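## Task

Rotate the purple-handled stopcock on the side arm of the clamped Schlenk flask to its closed position, where the handle lies crosswise to the side arm. The flask has to stay in its clamp exactly as it is, the stopper has to remain seated in the neck, the stand must not be moved, and no glass may break.

## Robot and tools

ROBOT. Two arms, left_arm and right_arm, each ride a carriage on one floor track that runs along y at x = 0. left_rail carries left_arm and is always the +y carriage; right_rail carries right_arm. Each arm base sits at x = 0, y = its carriage's position_m, z = 0.04 m, facing +x. The left gripper's fingers are rigid. The right gripper's fingers can fold: grip with the outer quarter of the pads for a firm hold, and avoid jabbing fingertips into surfaces.

FRAMES. Reported positions (m), quaternions (wxyz) and velocities use a table-fixed frame: z = 0 on the table top, +z up, +x the direction the arms face, +y to their left. The table edge is at x = 0.17 m. On a gripper, +z points out along the fingers and the fingers open and close along its y axis. end_effector_position is the point between the pads when closed; fingertips extend about 33 mm past it (about 9 mm when fully open).

execute_actions(actions, cameras). actions is a list run in order. Each action may hold rows, steps, until, and device commands under left_rail or right_rail. rows: 1 to 15 rows, one per control step of 1/30 s. Every row is a single list of 18 numbers in [-1, 1] covering both arms: left dx, dy, dz, rx, ry, rz, gripper position, force_limit, speed, then the same nine for the right arm. dx to rz are offsets, not poses: measured from that arm's Hand target at the start of the action, in the Hand target's own axes, each row counted from that same start (not from the previous row). 1.0 equals 0.6 m or 180 degrees; rx, ry, rz form one rotation vector. Since every new action starts from the current Hand target, sending the same offset again moves further. All zeros re-requests the Hand target. Gripper numbers are absolute commands, not offsets; to leave a gripper unchanged, resend its last three values (0 is a real command). steps: 1 to 450, default 15, at least the row count; after the last row the arm keeps heading for that row's target. Ramp offsets gradually (about 0.01 per row) for smooth motion. Each step the controller limits the commanded pose to 150 mm and 16 degrees from the measured one. until: ends an action early on rail conditions only, e.g. {"left_rail": {"position_status": ["!=", "moving"]}} or {"all": {"status": "ended"}}; numbers need a comparison such as "<" or ">=". An empty actions list just returns state and images. cameras picks images: cam_high, cam_bench_left, cam_bench_mid, cam_bench_right, cam_left_wrist, cam_right_wrist; [] for none.

GRIPPER VALUES. position: +1 fully open (140 mm), pads touch near -0.8, -1 closes until blocked. force_limit -1 to +1 sets squeeze (roughly 14 N up to 58 N); speed -1 to +1 sets closing rate (about 30 to 250 mm/s), and faster closing grips harder. After closing with -1, confirm object_status = 2 (0 moving, 1 blocked while opening, 2 blocked while closing = holding, 3 reached target or pads met). position_measured is in counts: 3 open, 75 about 100 mm, 139 about 60 mm, 200 about 20 mm, 230 closed.

move(target, speed, blend, stop_force, zero, blocking, cameras). target is one 18-number row or a list of up to 15 rows, same layout and offset meaning as above, all counted from the Hand targets at the start. speed: path top speed in m/s, 0.002 to 0.5 (default 0.25), one value or one per target. blend: corner rounding in m for a list. stop_force: 3 to 40 N, ends an arm's path when its wrist sensor feels that much resistance; unreliable when the gripper rotates. zero: reset that reference first (default true). blocking=false returns early; then use wait or stop before sending more rows or moves. The result adds a move: line (done, off_target, moving, held, fault, plus limits such as paced or held).

wait(seconds 0 to 10) lets the scene run. stop brakes a running move. zoom_image(camera, region [x0, y0, x1, y1] pixels, at most 504 x 504) enlarges part of the latest image; images are 896x504. zero_wrist_force(arm) tares the wrist sensor. finished_scene(scene) ends the current scene, given its number; irreversible; the goal must hold without the robot.

RAILS. left_rail position_m -0.8 to 1.5, right_rail -1.5 to 0.8 (m); speed_m_s 0.01 to 1; acceleration_factor 0.1 to 1; {"stop": true} brakes. Send position_m, then an action waiting with until on position_status. Arrived means within 0.3 mm. Keep carriages at least about 0.78 m apart. A moving carriage shifts any row target with it. Status words: moving, done, stopped, contact_stop, time_out, stopped_with_arm, stopped_for_other_arm, stopped_for_other_carriage; position_answer taken or not_taken. Out-of-range values reject the whole call.

RESULTS. Each gives per-arm end-effector pose and velocities, Hand target (base for next offsets), Tool commands, object_status, Joint positions (rail m, then shoulder pan, shoulder lift, elbow, wrist 1, 2, 3 in rad), Joint velocities ("within noise" when still), joint torques, and Wrist force/torque in the gripper's axes (plus the peak since last shown). MOTOR HOT warns of overheating.

AVOID. A net force near 150 N on any arm part, or joint torque at its limit (141 N m big joints, 26.3 N m wrists), stops that arm for 10 s. Wrists can twist only about 14 N m; turn the tap gently, without levering on the flask. Do not strike or shove the glass, pull the stopper, shift the clamp or stand, let anything fall off the table, or bring the arms or carriages into contact. Avoid stretching arms fully or pressing toward unreachable poses (heat).

Each tool is called as name(argument=value, ...), one argument or row to a line, values as JSON.

## Session

execute_actions(
  actions=[],
)

Scene clock: 0.00 s.
left_arm: end_effector_position=(+0.3456, +0.8387, +0.5800) position_measured=3 object_status=3 end_effector_quat_wxyz=(+0.000, +1.000, +0.000, +0.000) | right_arm: end_effector_position=(+0.3456, -1.1254, +0.5800) position_measured=3 object_status=3 end_effector_quat_wxyz=(+0.000, +1.000, +0.000, +0.000)
Joint positions: left_arm=[0.811 -0.316 -1.725 0.971 -0.816 -1.571 2.826] | right_arm=[-1.153 -0.316 -1.725 0.971 -0.816 -1.571 2.826]
Joint velocities: within noise
Joint torques (N m): no reading
Wrist force (N): no reading
Wrist torque (N m): no reading
Wrist force, peak (N): no reading
Hand target: left_arm +0.3456, +0.8387, +0.5800; +0.000, +1.000, +0.000, +0.000 | right_arm +0.3456, -1.1254, +0.5800; +0.000, +1.000, +0.000, +0.000
Tool commands: left_gripper/position=+1.0 left_gripper/force_limit=+1.0 left_gripper/speed=+1.0 right_gripper/position=+1.0 right_gripper/force_limit=+1.0 right_gripper/speed=+1.0
left_rail: position_m=0.811 position_status=done
right_rail: position_m=-1.153 position_status=done

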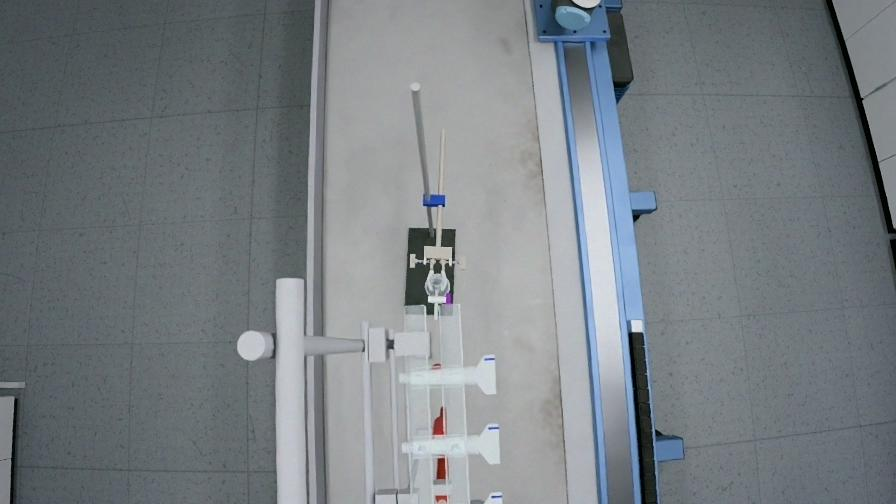

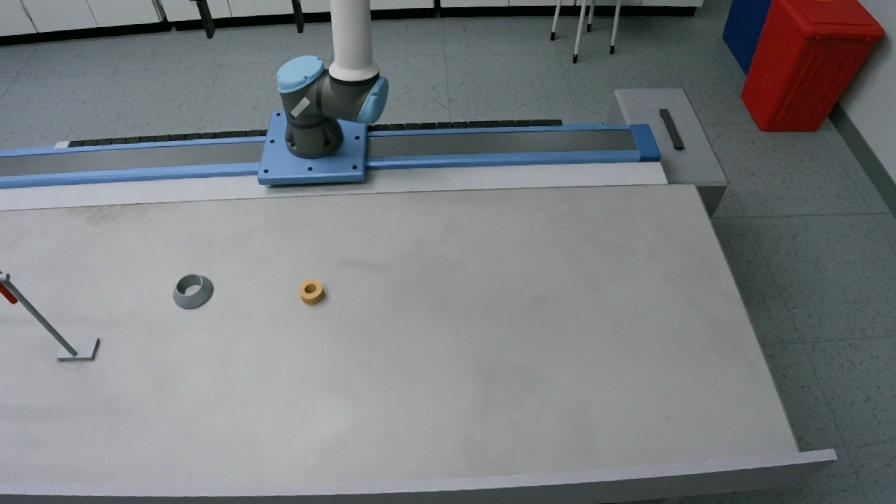

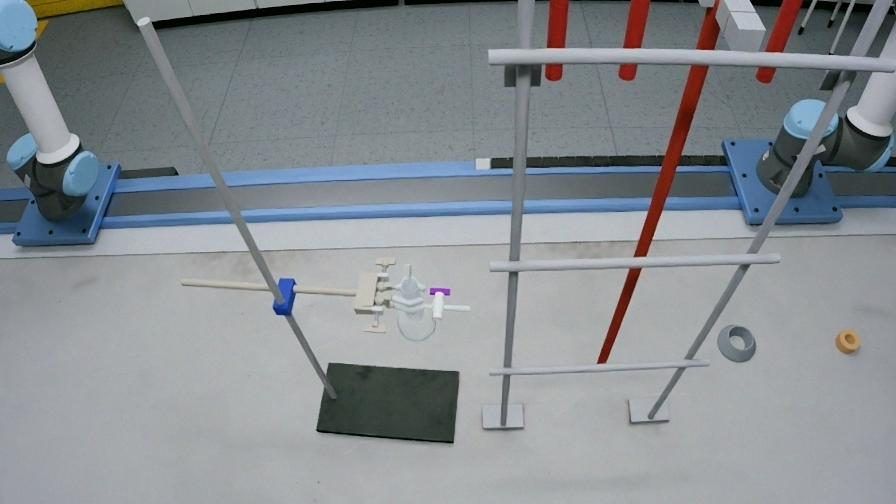

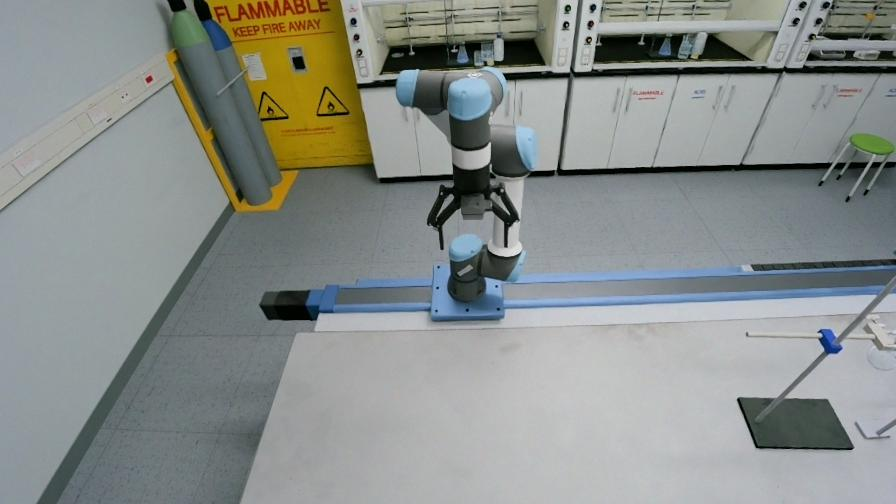

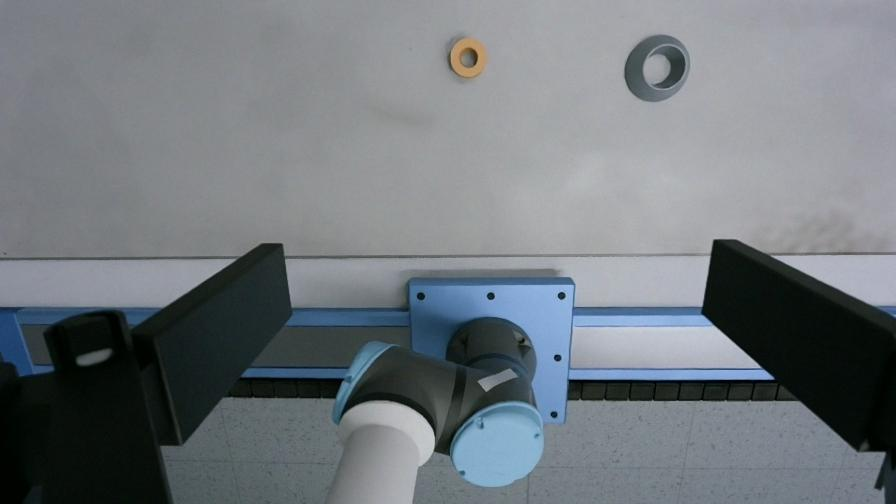

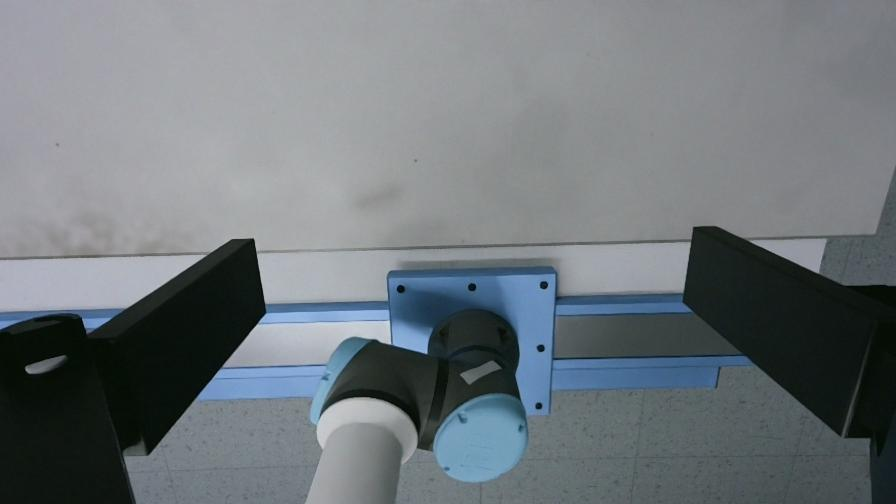

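zoom_image(
  camera="cam_bench_mid",
  region=[340, 240, 500, 360],
)

zoom_image(
  camera="cam_high",
  region=[390, 230, 490, 330],
)

zoom_image(
  camera="cam_bench_right",
  region=[820, 300, 896, 460],
)

Scaled by 3.150.

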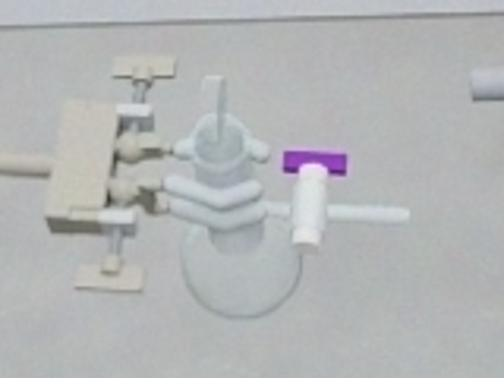

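Scaled by 5.040.

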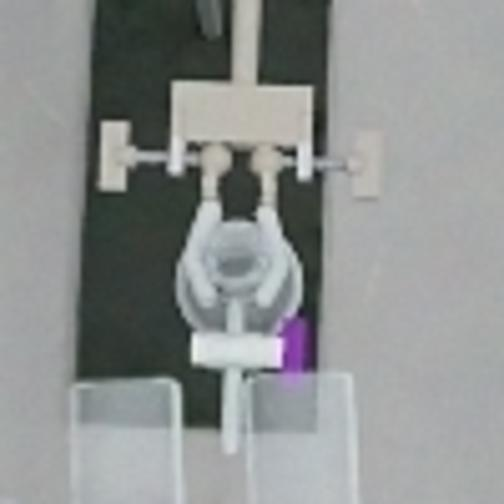

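Scaled by 3.150.

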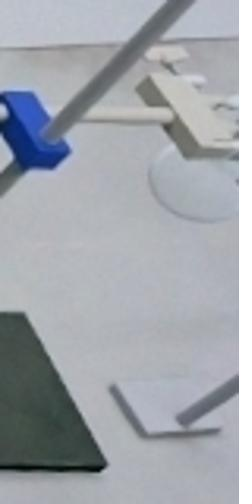

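zoom_image(
  camera="cam_high",
  region=[230, 250, 530, 504],
)

zoom_image(
  camera="cam_bench_mid",
  region=[396, 0, 896, 450],
)

zoom_image(
  camera="cam_bench_left",
  region=[0, 240, 220, 380],
)

Scaled by 1.680.

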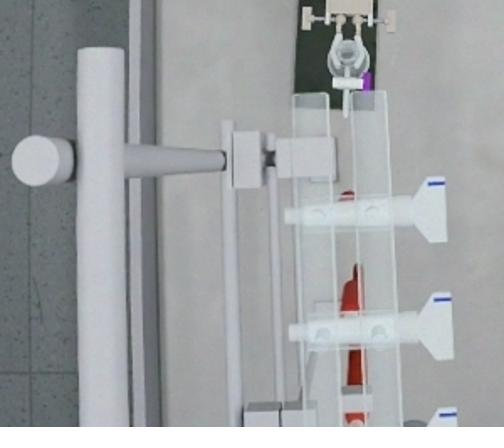

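Scaled by 1.008.

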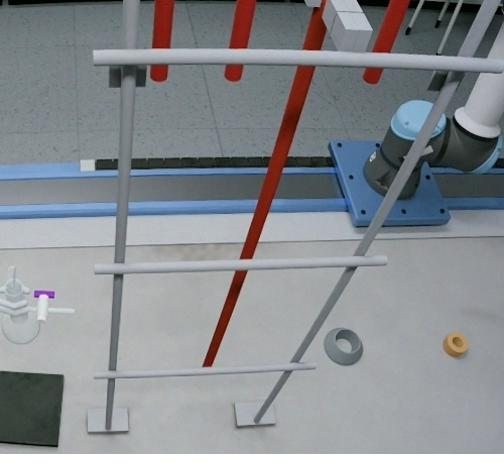

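Scaled by 2.291.

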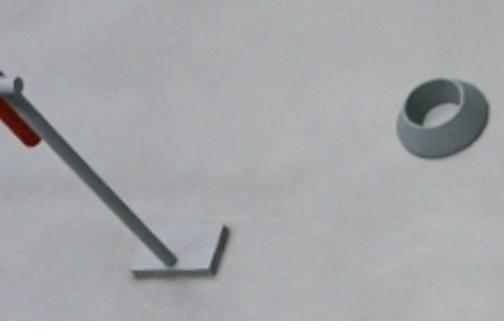

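execute_actions(
  actions=[
    {"right_rail": {"position_m": -0.45}, "rows": [[0,0,0,0,0,0,1,1,1, 0,0,0,0,0,0,-0.333,-1,-0.5]], "steps": 90, "until": {"right_rail": {"position_status": ["!=", "moving"]}}},
  ],
  cameras=[],
)

move(
  target=[0,0,0,0,0,0,1,1,1, 0.074,-0.589,0.3367,-0.39517,0.3685,-0.3685,-0.333,-1,-0.5],
  speed=0.4,
  cameras=["cam_high", "cam_bench_mid", "cam_right_wrist"],
)

Scene clock: 21.20 s.
left_arm: end_effector_position=(+0.3456, +0.8387, +0.5800) position_measured=3 object_status=3 end_effector_quat_wxyz=(+0.000, +1.000, +0.000, +0.000) | right_arm: end_effector_position=(+0.3456, -0.4228, +0.5800) position_measured=171 object_status=3 end_effector_quat_wxyz=(+0.000, +1.000, +0.000, +0.000)
Joint positions: left_arm=[0.811 -0.316 -1.725 0.971 -0.816 -1.571 2.826] | right_arm=[-0.45 -0.316 -1.725 0.971 -0.816 -1.571 2.826]
Joint velocities: within noise
Joint torques (N m): left_arm=[-0.42 -12.82 -18.75 -3.84 0.1 0.15] | right_arm=[0.7 -12.02 -18.43 -3.48 0.21 0.1]
Wrist force (N): left_arm=[-0.1 0.1 0.2] | right_arm=[0.1 0.1 -0.3]
Wrist torque (N m): left_arm=[0.02 0.03 0.00] | right_arm=[0.02 0.00 -0.01]
Wrist force, peak (N): left_arm=[-0.3 0.4 0.5] | right_arm=[0.0 3.2 0.0]
Hand target: left_arm +0.3456, +0.8387, +0.5800; +0.000, +1.000, +0.000, +0.000 | right_arm +0.3456, -0.4228, +0.5800; +0.000, +1.000, +0.000, +0.000
Off the commanded pose: left_arm 0.000 m, 0 deg | right_arm 0.000 m, 0 deg.
left_rail: position_m=0.811 position_status=done
right_rail: position_m=-0.450 position_status=done
No camera images: "cameras" was empty.

Scene clock: 25.17 s.
left_arm: end_effector_position=(+0.3456, +0.8387, +0.5800) position_measured=3 object_status=3 end_effector_quat_wxyz=(+0.000, +1.000, +0.000, +0.000) | right_arm: end_effector_position=(+0.3900, -0.0693, +0.3780) position_measured=171 object_status=3 end_effector_quat_wxyz=(+0.517, +0.517, +0.482, +0.482)
Joint positions: left_arm=[0.811 -0.316 -1.725 0.971 -0.816 -1.571 2.826] | right_arm=[-0.45 1.044 -1.188 2.135 -4.089 -2.685 1.571]
Joint velocities: within noise
Joint torques (N m): left_arm=[-0.25 -13.67 -16.64 -4.42 0.01 0.17] | right_arm=[-9.36 -23.5 -22.77 -2.2 1.77 -2.02]
Wrist force (N): left_arm=[0.2 0.0 0.5] | right_arm=[0.6 0.6 1.5]
Wrist torque (N m): left_arm=[0.01 -0.04 0.01] | right_arm=[0.29 -0.09 0.07]
Wrist force, peak (N): left_arm=[0.1 0.4 0.5] | right_arm=[1.9 -0.3 1.2]
Hand target: left_arm +0.3456, +0.8387, +0.5800; +0.000, +1.000, +0.000, +0.000 | right_arm +0.3900, -0.0693, +0.3780; +0.517, +0.517, +0.482, +0.482
Off the commanded pose: left_arm 0.000 m, 0 deg | right_arm 0.000 m, 0 deg.
left_rail: position_m=0.811 position_status=done
right_rail: position_m=-0.450 position_status=done
move: done; limits=paced
camera_calibration:
cam_right_wrist: T_world_to_cam=[[-0.0114948, -0.0305069, 0.999468, -0.363521], [-0.378736, -0.924931, -0.0325876, 0.108116], [0.925433, -0.378909, -0.000922128, -0.242103], [0, 0, 0, 1]] pos_world=[0.260819, -0.00282553, 0.366627]
Images, in order (width x height): cam_high 896x504, cam_bench_mid 896x504, cam_right_wrist 896x504.

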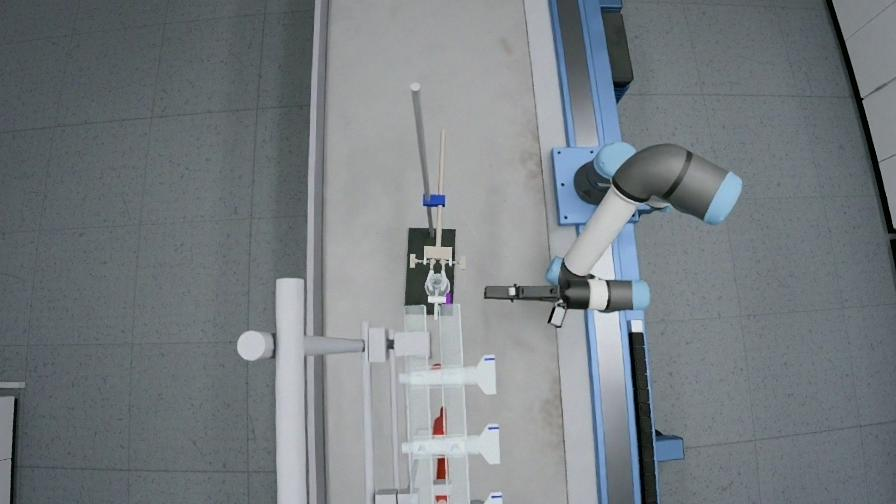

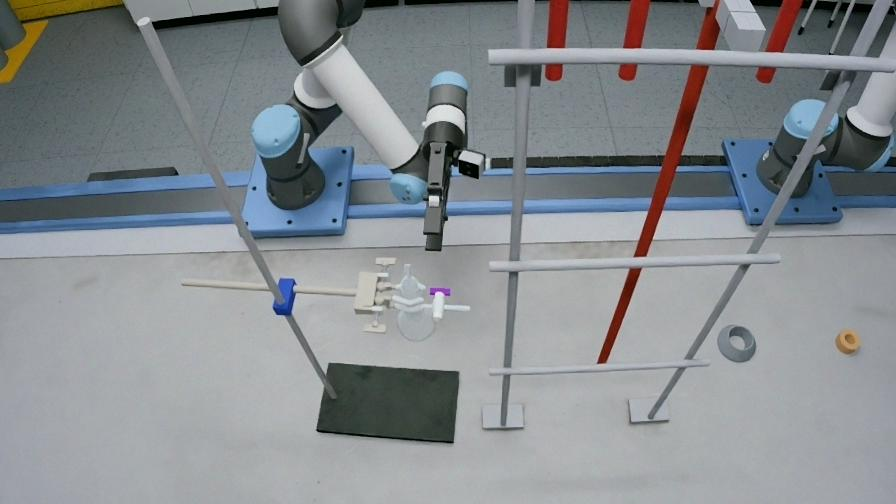

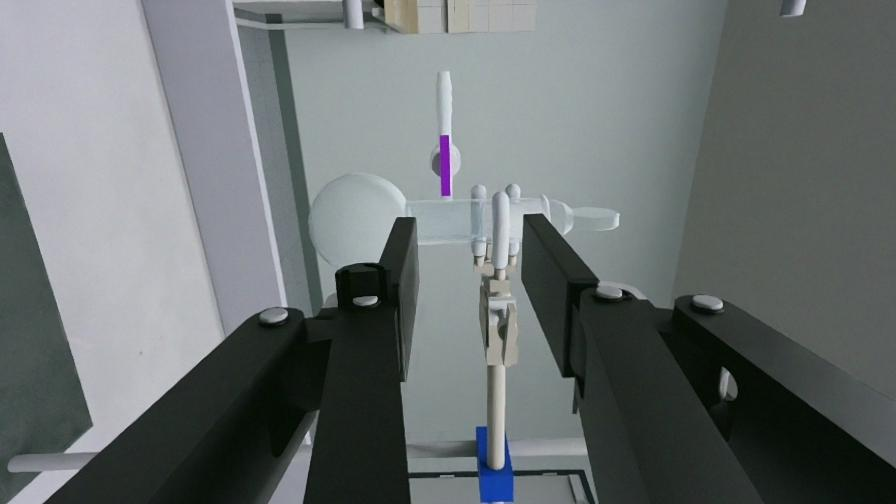

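zoom_image(
  camera="cam_right_wrist",
  region=[370, 50, 570, 250],
)

zoom_image(
  camera="cam_bench_mid",
  region=[340, 180, 500, 340],
)

zoom_image(
  camera="cam_high",
  region=[400, 230, 560, 340],
)

Scaled by 2.520.

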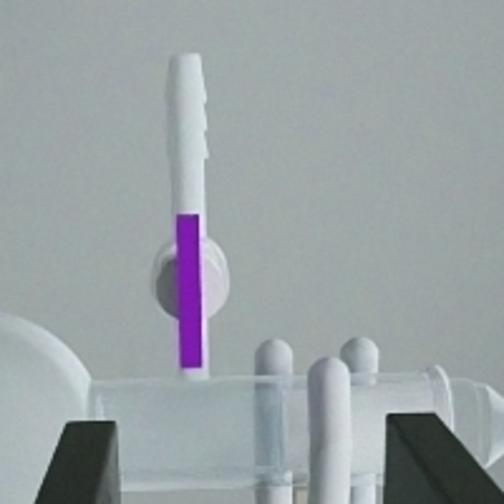

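Scaled by 3.150.

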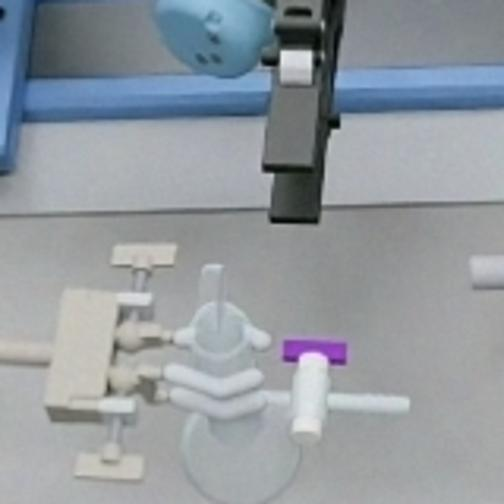

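Scaled by 3.150.

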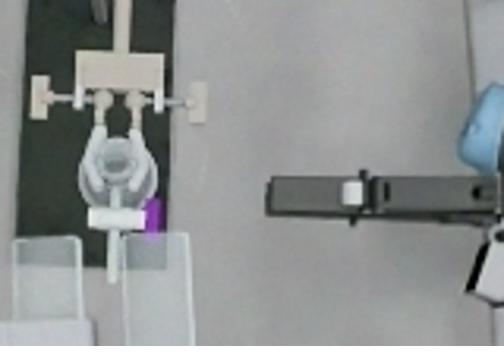

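zoom_image(
  camera="cam_right_wrist",
  region=[415, 120, 475, 200],
)

zoom_image(
  camera="cam_bench_mid",
  region=[405, 210, 495, 320],
)

Scaled by 6.300.

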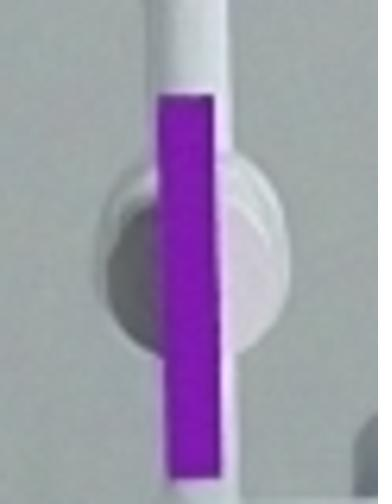

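Scaled by 4.582.

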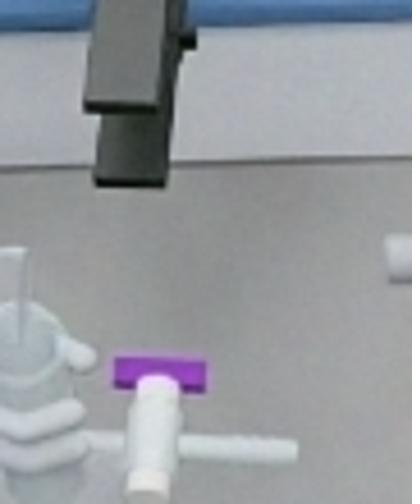

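move(
  target=[0,0,0,0,0,0,1,1,1, 0.0333,-0.0138,0.0917,0,0,0,-0.333,-1,-0.5],
  speed=0.2,
  cameras=["cam_high", "cam_bench_mid", "cam_right_wrist"],
)

zoom_image(
  camera="cam_right_wrist",
  region=[370, 90, 570, 290],
)

zoom_image(
  camera="cam_bench_mid",
  region=[395, 230, 485, 330],
)

zoom_image(
  camera="cam_high",
  region=[410, 250, 510, 330],
)

Scene clock: 40.03 s.
left_arm: end_effector_position=(+0.3456, +0.8387, +0.5800) position_measured=3 object_status=3 end_effector_quat_wxyz=(+0.000, +1.000, +0.000, +0.000) | right_arm: end_effector_position=(+0.4461, -0.0533, +0.3697) position_measured=171 object_status=3 end_effector_quat_wxyz=(+0.517, +0.517, +0.482, +0.482)
Joint positions: left_arm=[0.811 -0.316 -1.725 0.971 -0.816 -1.571 2.826] | right_arm=[-0.45 0.949 -1.119 2.052 -4.074 -2.59 1.571]
Joint velocities: within noise
Joint torques (N m): left_arm=[0 -13.52 -14.12 -4.5 0.18 0.11] | right_arm=[-9.22 -26.65 -22.37 -0.25 1.47 -1.83]
Wrist force (N): left_arm=[0.1 0.1 0.3] | right_arm=[0.6 0.7 1.3]
Wrist torque (N m): left_arm=[0.01 -0.02 0.00] | right_arm=[0.29 -0.08 0.09]
Wrist force, peak (N): left_arm=[0.1 0.1 0.6] | right_arm=[0.5 -0.1 2.4]
Hand target: left_arm +0.3456, +0.8387, +0.5800; +0.000, +1.000, +0.000, +0.000 | right_arm +0.4463, -0.0532, +0.3697; +0.517, +0.517, +0.482, +0.482
Off the commanded pose: left_arm 0.000 m, 0 deg | right_arm 0.000 m, 0 deg.
left_rail: position_m=0.811 position_status=done
right_rail: position_m=-0.450 position_status=done
move: done
camera_calibration:
cam_right_wrist: T_world_to_cam=[[-0.0116441, -0.0305168, 0.999466, -0.354056], [-0.378688, -0.924948, -0.0326534, 0.143962], [0.925451, -0.378866, -0.000786138, -0.288047], [0, 0, 0, 1]] pos_world=[0.316968, 0.0132213, 0.358341]
Images, in order (width x height): cam_high 896x504, cam_bench_mid 896x504, cam_right_wrist 896x504.

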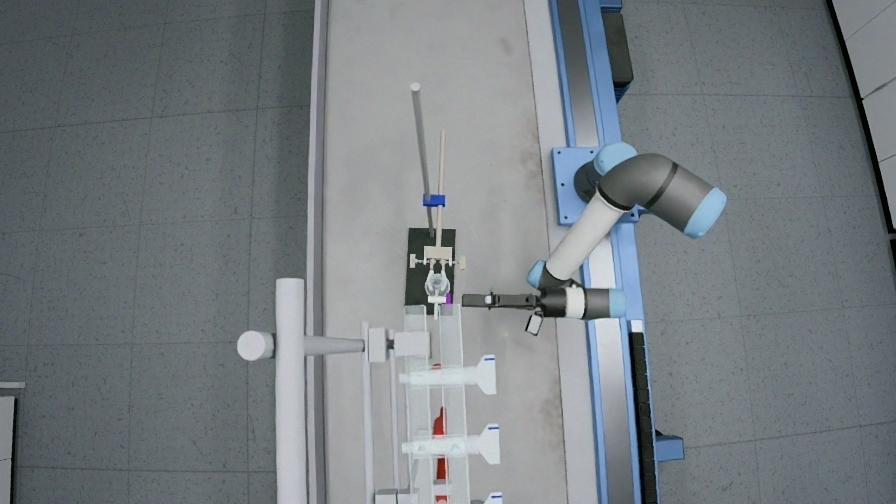

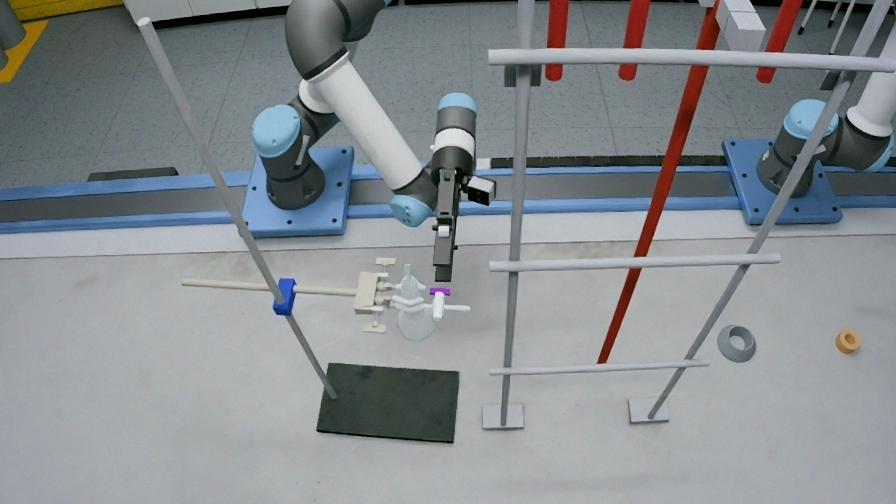

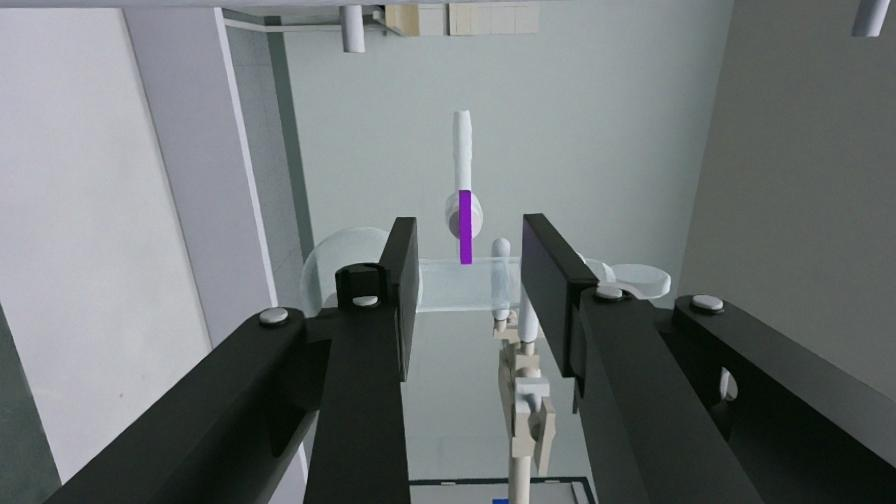

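Scaled by 2.520.

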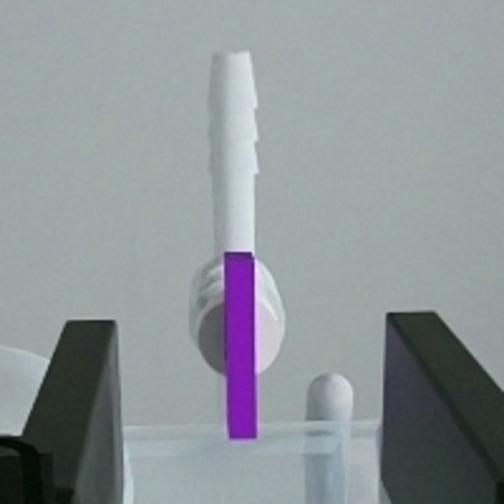

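Scaled by 5.040.

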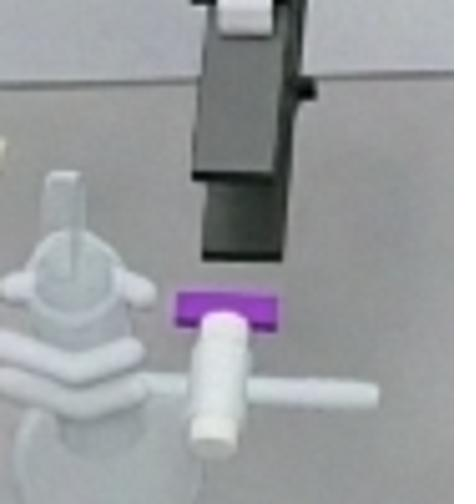

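Scaled by 5.040.

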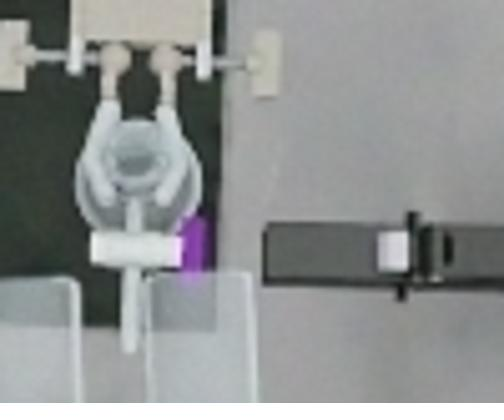

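move(
  target=[0,0,0,0,0,0,1,1,1, 0,0,0.0558,0,0,0,-0.52,-1,-0.8],
  speed=0.12,
  cameras=["cam_high", "cam_bench_mid", "cam_right_wrist"],
)

zoom_image(
  camera="cam_right_wrist",
  region=[370, 120, 570, 320],
)

zoom_image(
  camera="cam_bench_mid",
  region=[395, 230, 485, 330],
)

zoom_image(
  camera="cam_high",
  region=[410, 250, 510, 330],
)

Scene clock: 46.53 s.
left_arm: end_effector_position=(+0.3456, +0.8387, +0.5800) position_measured=3 object_status=3 end_effector_quat_wxyz=(+0.000, +1.000, +0.000, +0.000) | right_arm: end_effector_position=(+0.4796, -0.0556, +0.3697) position_measured=195 object_status=3 end_effector_quat_wxyz=(+0.517, +0.517, +0.482, +0.482)
Joint positions: left_arm=[0.811 -0.316 -1.725 0.971 -0.816 -1.571 2.826] | right_arm=[-0.45 0.883 -1.104 2.024 -4.062 -2.524 1.571]
Joint velocities: within noise
Joint torques (N m): left_arm=[-0.03 -13.75 -11.9 -4.5 0.15 0.1] | right_arm=[-10.95 -28.04 -22.83 -0.37 1.63 -1.36]
Wrist force (N): left_arm=[0.0 0.2 0.7] | right_arm=[0.7 0.3 1.3]
Wrist torque (N m): left_arm=[0.04 0.01 0.00] | right_arm=[0.22 -0.10 0.09]
Wrist force, peak (N): left_arm=[0.0 0.2 0.7] | right_arm=[0.2 0.4 1.7]
Hand target: left_arm +0.3456, +0.8387, +0.5800; +0.000, +1.000, +0.000, +0.000 | right_arm +0.4797, -0.0556, +0.3697; +0.517, +0.517, +0.482, +0.482
Off the commanded pose: left_arm 0.000 m, 0 deg | right_arm 0.000 m, 0 deg.
left_rail: position_m=0.811 position_status=done
right_rail: position_m=-0.450 position_status=done
move: done
camera_calibration:
cam_right_wrist: T_world_to_cam=[[-0.0116425, -0.0304531, 0.999468, -0.35372], [-0.378696, -0.924947, -0.0325938, 0.154468], [0.925448, -0.378874, -0.000763755, -0.31986], [0, 0, 0, 1]] pos_world=[0.350392, 0.0109161, 0.358322]
Images, in order (width x height): cam_high 896x504, cam_bench_mid 896x504, cam_right_wrist 896x504.

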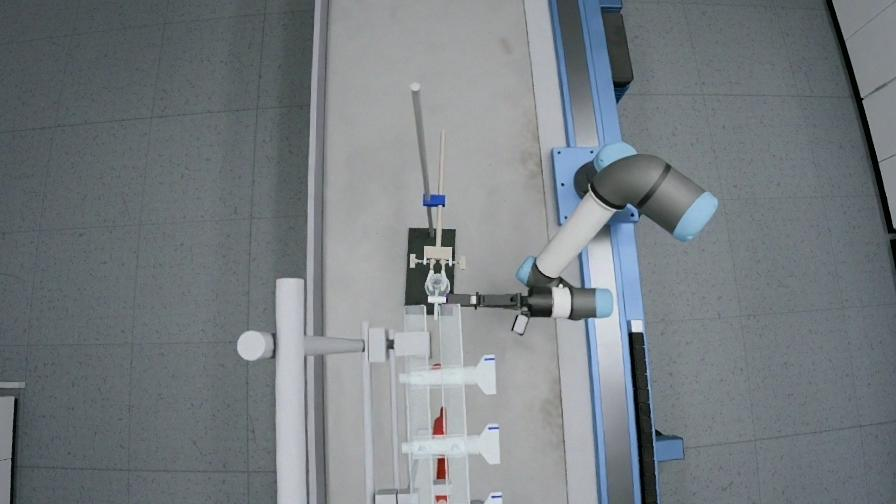

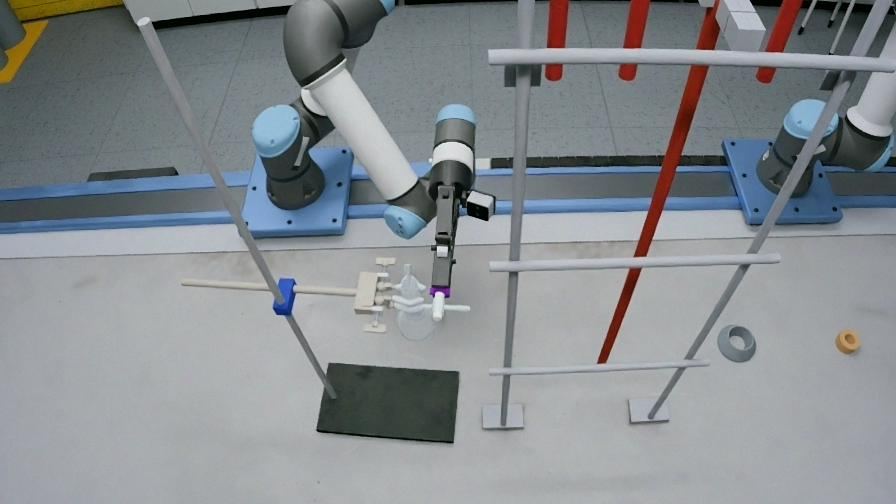

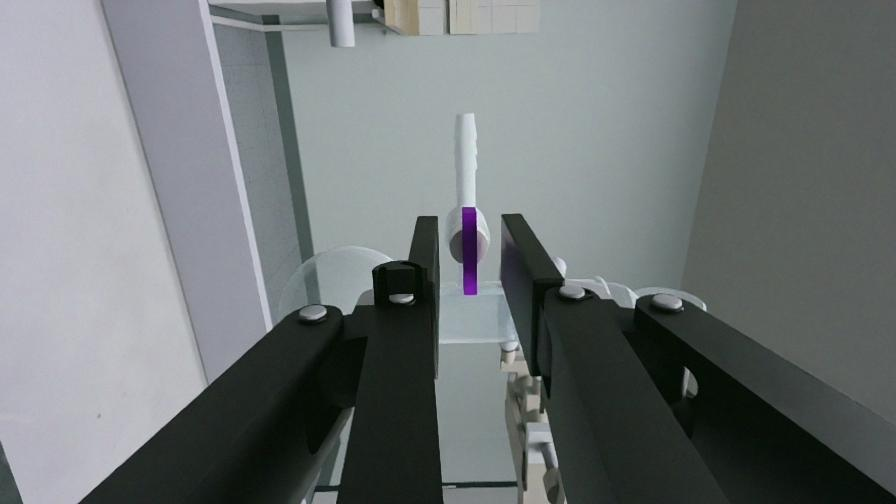

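Scaled by 2.520.

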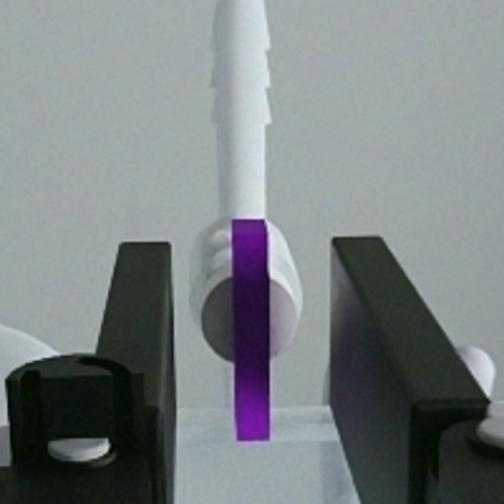

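Scaled by 5.040.

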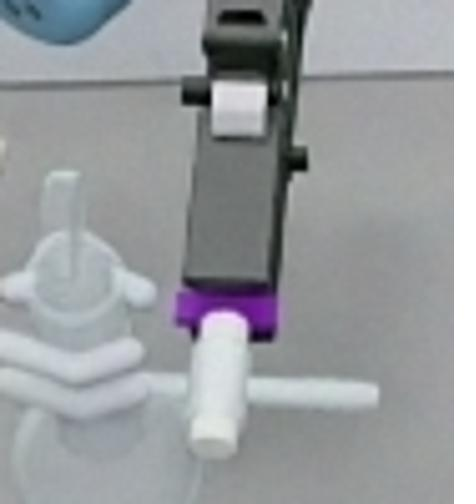

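Scaled by 5.040.

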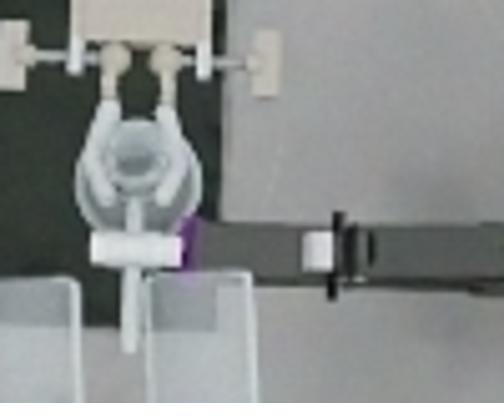

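zoom_image(
  camera="cam_bench_mid",
  region=[420, 275, 465, 310],
)

zoom_image(
  camera="cam_high",
  region=[430, 280, 480, 320],
)

Scaled by 11.200.

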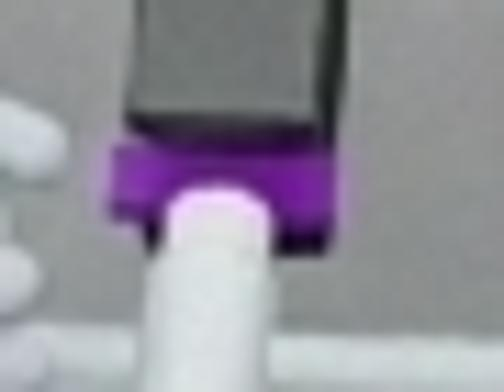

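Scaled by 10.080.

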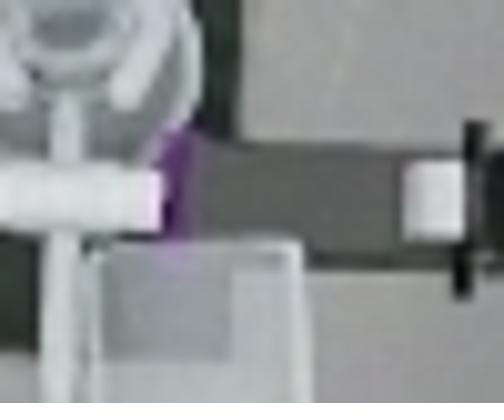

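move(
  target=[
    [0,0,0,0,0,0,1,1,1, 0,0,0.0058,0,0,0,-0.52,-1,-0.8],
    [0,0,0,0,0,0,1,1,1, 0,0,0.0058,0,0,0,-1,-1,-1],
  ],
  speed=0.05,
  cameras=["cam_high", "cam_bench_mid", "cam_right_wrist"],
)

zoom_image(
  camera="cam_right_wrist",
  region=[390, 150, 550, 310],
)

zoom_image(
  camera="cam_bench_mid",
  region=[420, 275, 465, 310],
)

Scene clock: 52.50 s.
left_arm: end_effector_position=(+0.3456, +0.8387, +0.5800) position_measured=3 object_status=3 end_effector_quat_wxyz=(+0.000, +1.000, +0.000, +0.000) | right_arm: end_effector_position=(+0.4832, -0.0558, +0.3697) position_measured=223 object_status=2 end_effector_quat_wxyz=(+0.517, +0.517, +0.482, +0.482)
Joint positions: left_arm=[0.811 -0.316 -1.725 0.971 -0.816 -1.571 2.826] | right_arm=[-0.45 0.876 -1.102 2.02 -4.06 -2.517 1.571]
Joint velocities: within noise
Joint torques (N m): left_arm=[0.27 -13.55 -12.04 -4.63 0.12 0.09] | right_arm=[-8.68 -28.61 -22.35 -0.61 1.53 1.5]
Wrist force (N): left_arm=[-0.2 0.0 0.3] | right_arm=[0.0 -0.8 0.8]
Wrist torque (N m): left_arm=[0.01 0.06 0.01] | right_arm=[0.22 -0.05 0.14]
Wrist force, peak (N): left_arm=[0.1 0.4 0.6] | right_arm=[0.7 0.7 1.5]
Hand target: left_arm +0.3456, +0.8387, +0.5800; +0.000, +1.000, +0.000, +0.000 | right_arm +0.4832, -0.0558, +0.3697; +0.517, +0.517, +0.482, +0.482
Off the commanded pose: left_arm 0.000 m, 0 deg | right_arm 0.000 m, 0 deg.
left_rail: position_m=0.811 position_status=done
right_rail: position_m=-0.450 position_status=done
move: done
camera_calibration:
cam_right_wrist: T_world_to_cam=[[-0.0116353, -0.030464, 0.999468, -0.353685], [-0.378699, -0.924946, -0.0326011, 0.155602], [0.925447, -0.378877, -0.000774645, -0.323265], [0, 0, 0, 1]] pos_world=[0.353975, 0.0106713, 0.35832]
Images, in order (width x height): cam_high 896x504, cam_bench_mid 896x504, cam_right_wrist 896x504.

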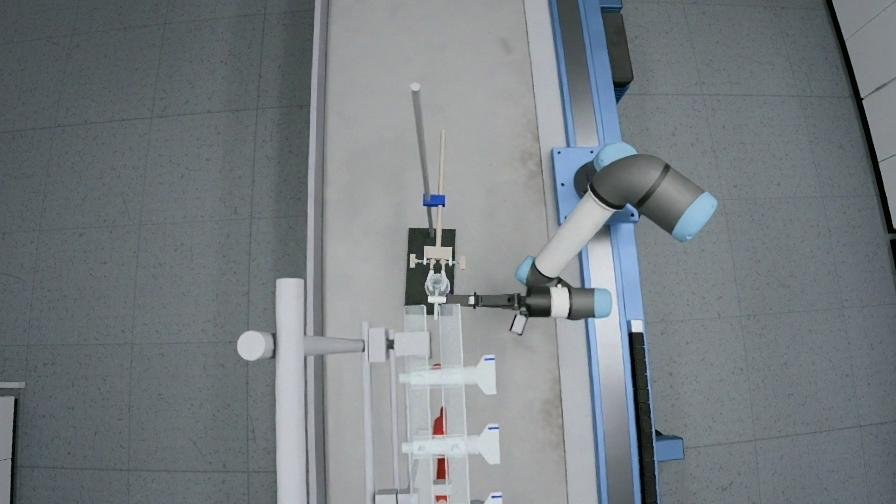

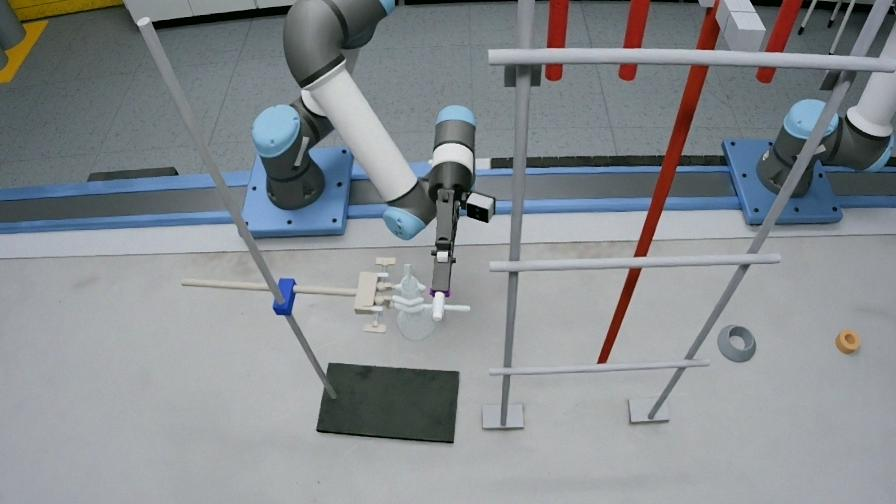

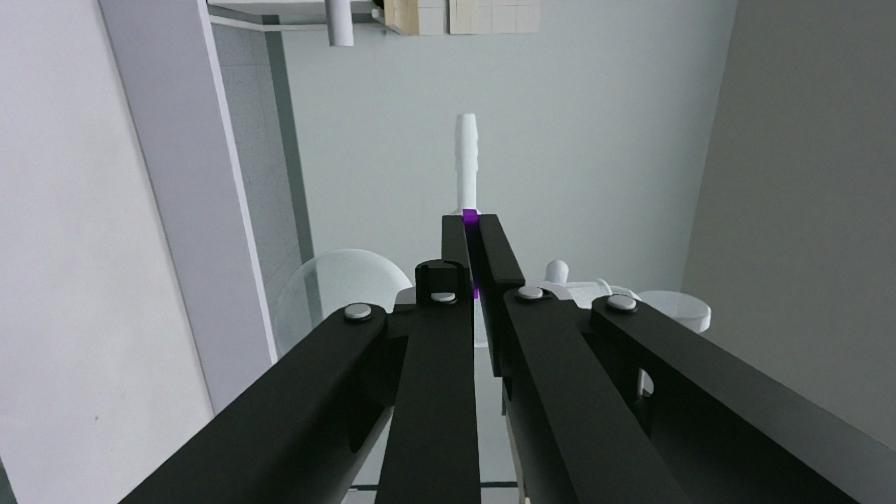

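Scaled by 3.150.

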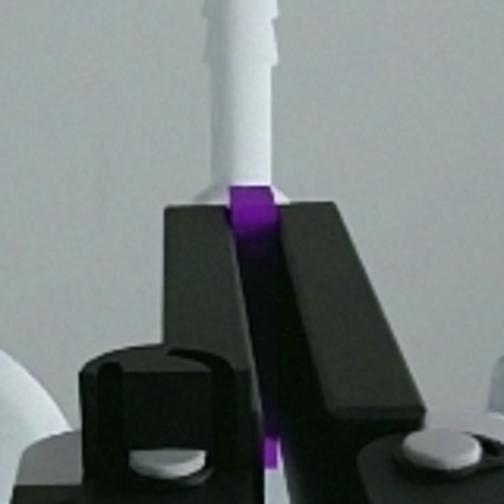

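Scaled by 11.200.

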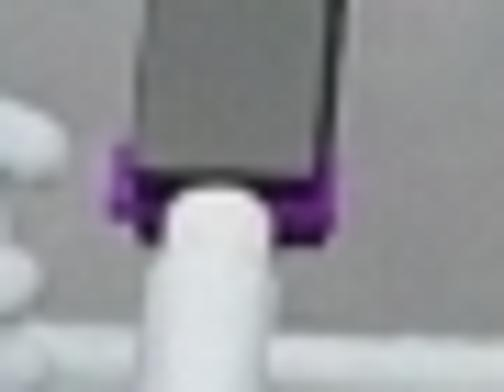

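move(
  target=[0,0,0,0,0,0,1,1,1, 0,0,0,0,0,0.0833,-1,-1,-1],
  speed=0.2,
  cameras=["cam_bench_mid", "cam_right_wrist"],
)

zoom_image(
  camera="cam_right_wrist",
  region=[390, 150, 550, 310],
)

zoom_image(
  camera="cam_bench_mid",
  region=[395, 250, 485, 330],
)

Scene clock: 54.43 s.
left_arm: end_effector_position=(+0.3456, +0.8387, +0.5800) position_measured=3 object_status=3 end_effector_quat_wxyz=(+0.000, +1.000, +0.000, +0.000) | right_arm: end_effector_position=(+0.4832, -0.0559, +0.3697) position_measured=223 object_status=2 end_effector_quat_wxyz=(+0.450, +0.576, +0.411, +0.546)
Joint positions: left_arm=[0.811 -0.316 -1.725 0.971 -0.816 -1.571 2.826] | right_arm=[-0.45 0.876 -1.102 2.02 -4.06 -2.517 1.832]
Joint velocities: within noise
Joint torques (N m): left_arm=[0.43 -13.98 -12.21 -4.58 0.14 0.1] | right_arm=[-1.63 -43.11 -8.75 -0.06 1.16 2.75]
Wrist force (N): left_arm=[0.0 0.3 0.4] | right_arm=[1.9 1.3 1.1]
Wrist torque (N m): left_arm=[0.06 0.01 0.00] | right_arm=[0.04 -0.18 -0.08]
Wrist force, peak (N): left_arm=[-0.2 0.2 0.6] | right_arm=[1.9 1.3 1.1]
Hand target: left_arm +0.3456, +0.8387, +0.5800; +0.000, +1.000, +0.000, +0.000 | right_arm +0.4832, -0.0558, +0.3697; +0.450, +0.576, +0.411, +0.546
Off the commanded pose: left_arm 0.000 m, 0 deg | right_arm 0.000 m, 0 deg.
left_rail: position_m=0.811 position_status=done
right_rail: position_m=-0.450 position_status=done
move: done
camera_calibration:
cam_right_wrist: T_world_to_cam=[[-0.0296208, -0.287177, 0.957419, -0.343786], [-0.375878, -0.884336, -0.276885, 0.246806], [0.926196, -0.368075, -0.0817488, -0.293091], [0, 0, 0, 1]] pos_world=[0.354045, 0.0116523, 0.373525]
Images, in order (width x height): cam_bench_mid 896x504, cam_right_wrist 896x504.

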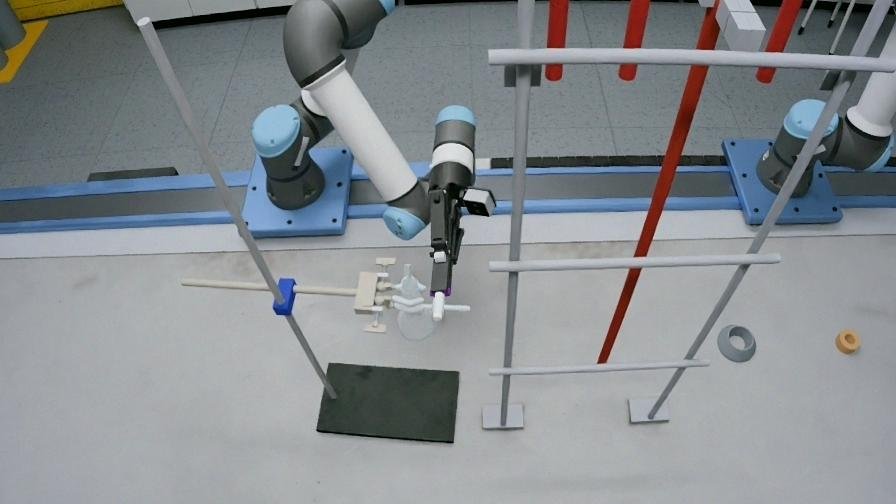

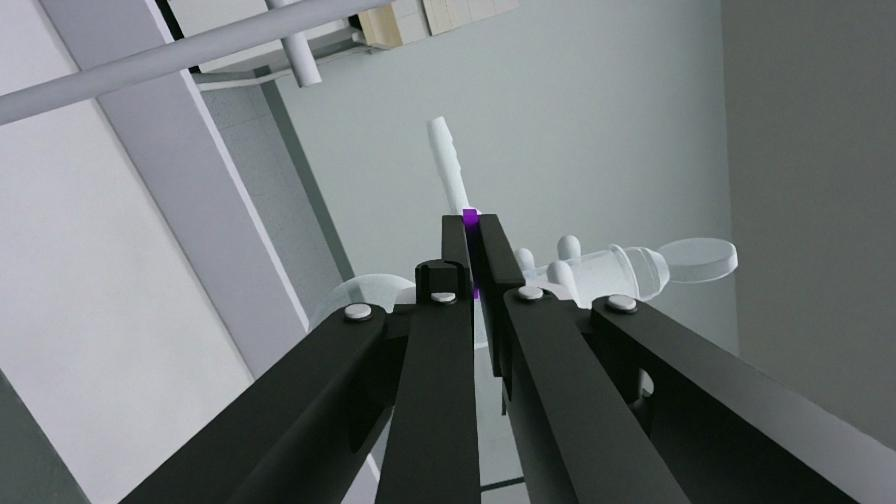

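Scaled by 3.150.

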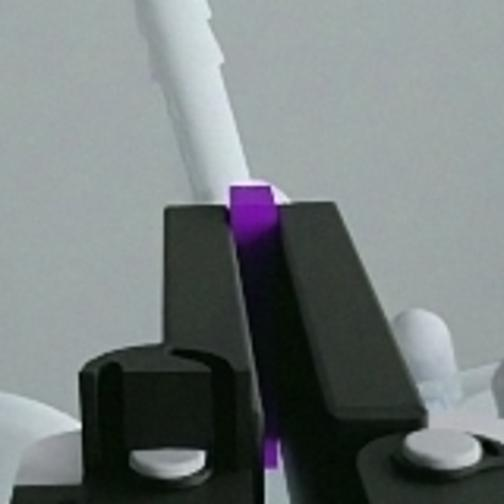

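Scaled by 5.600.

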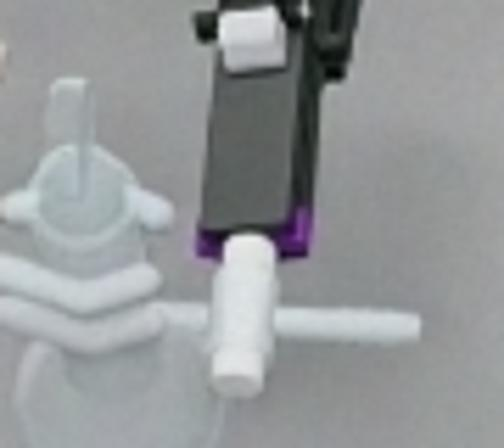

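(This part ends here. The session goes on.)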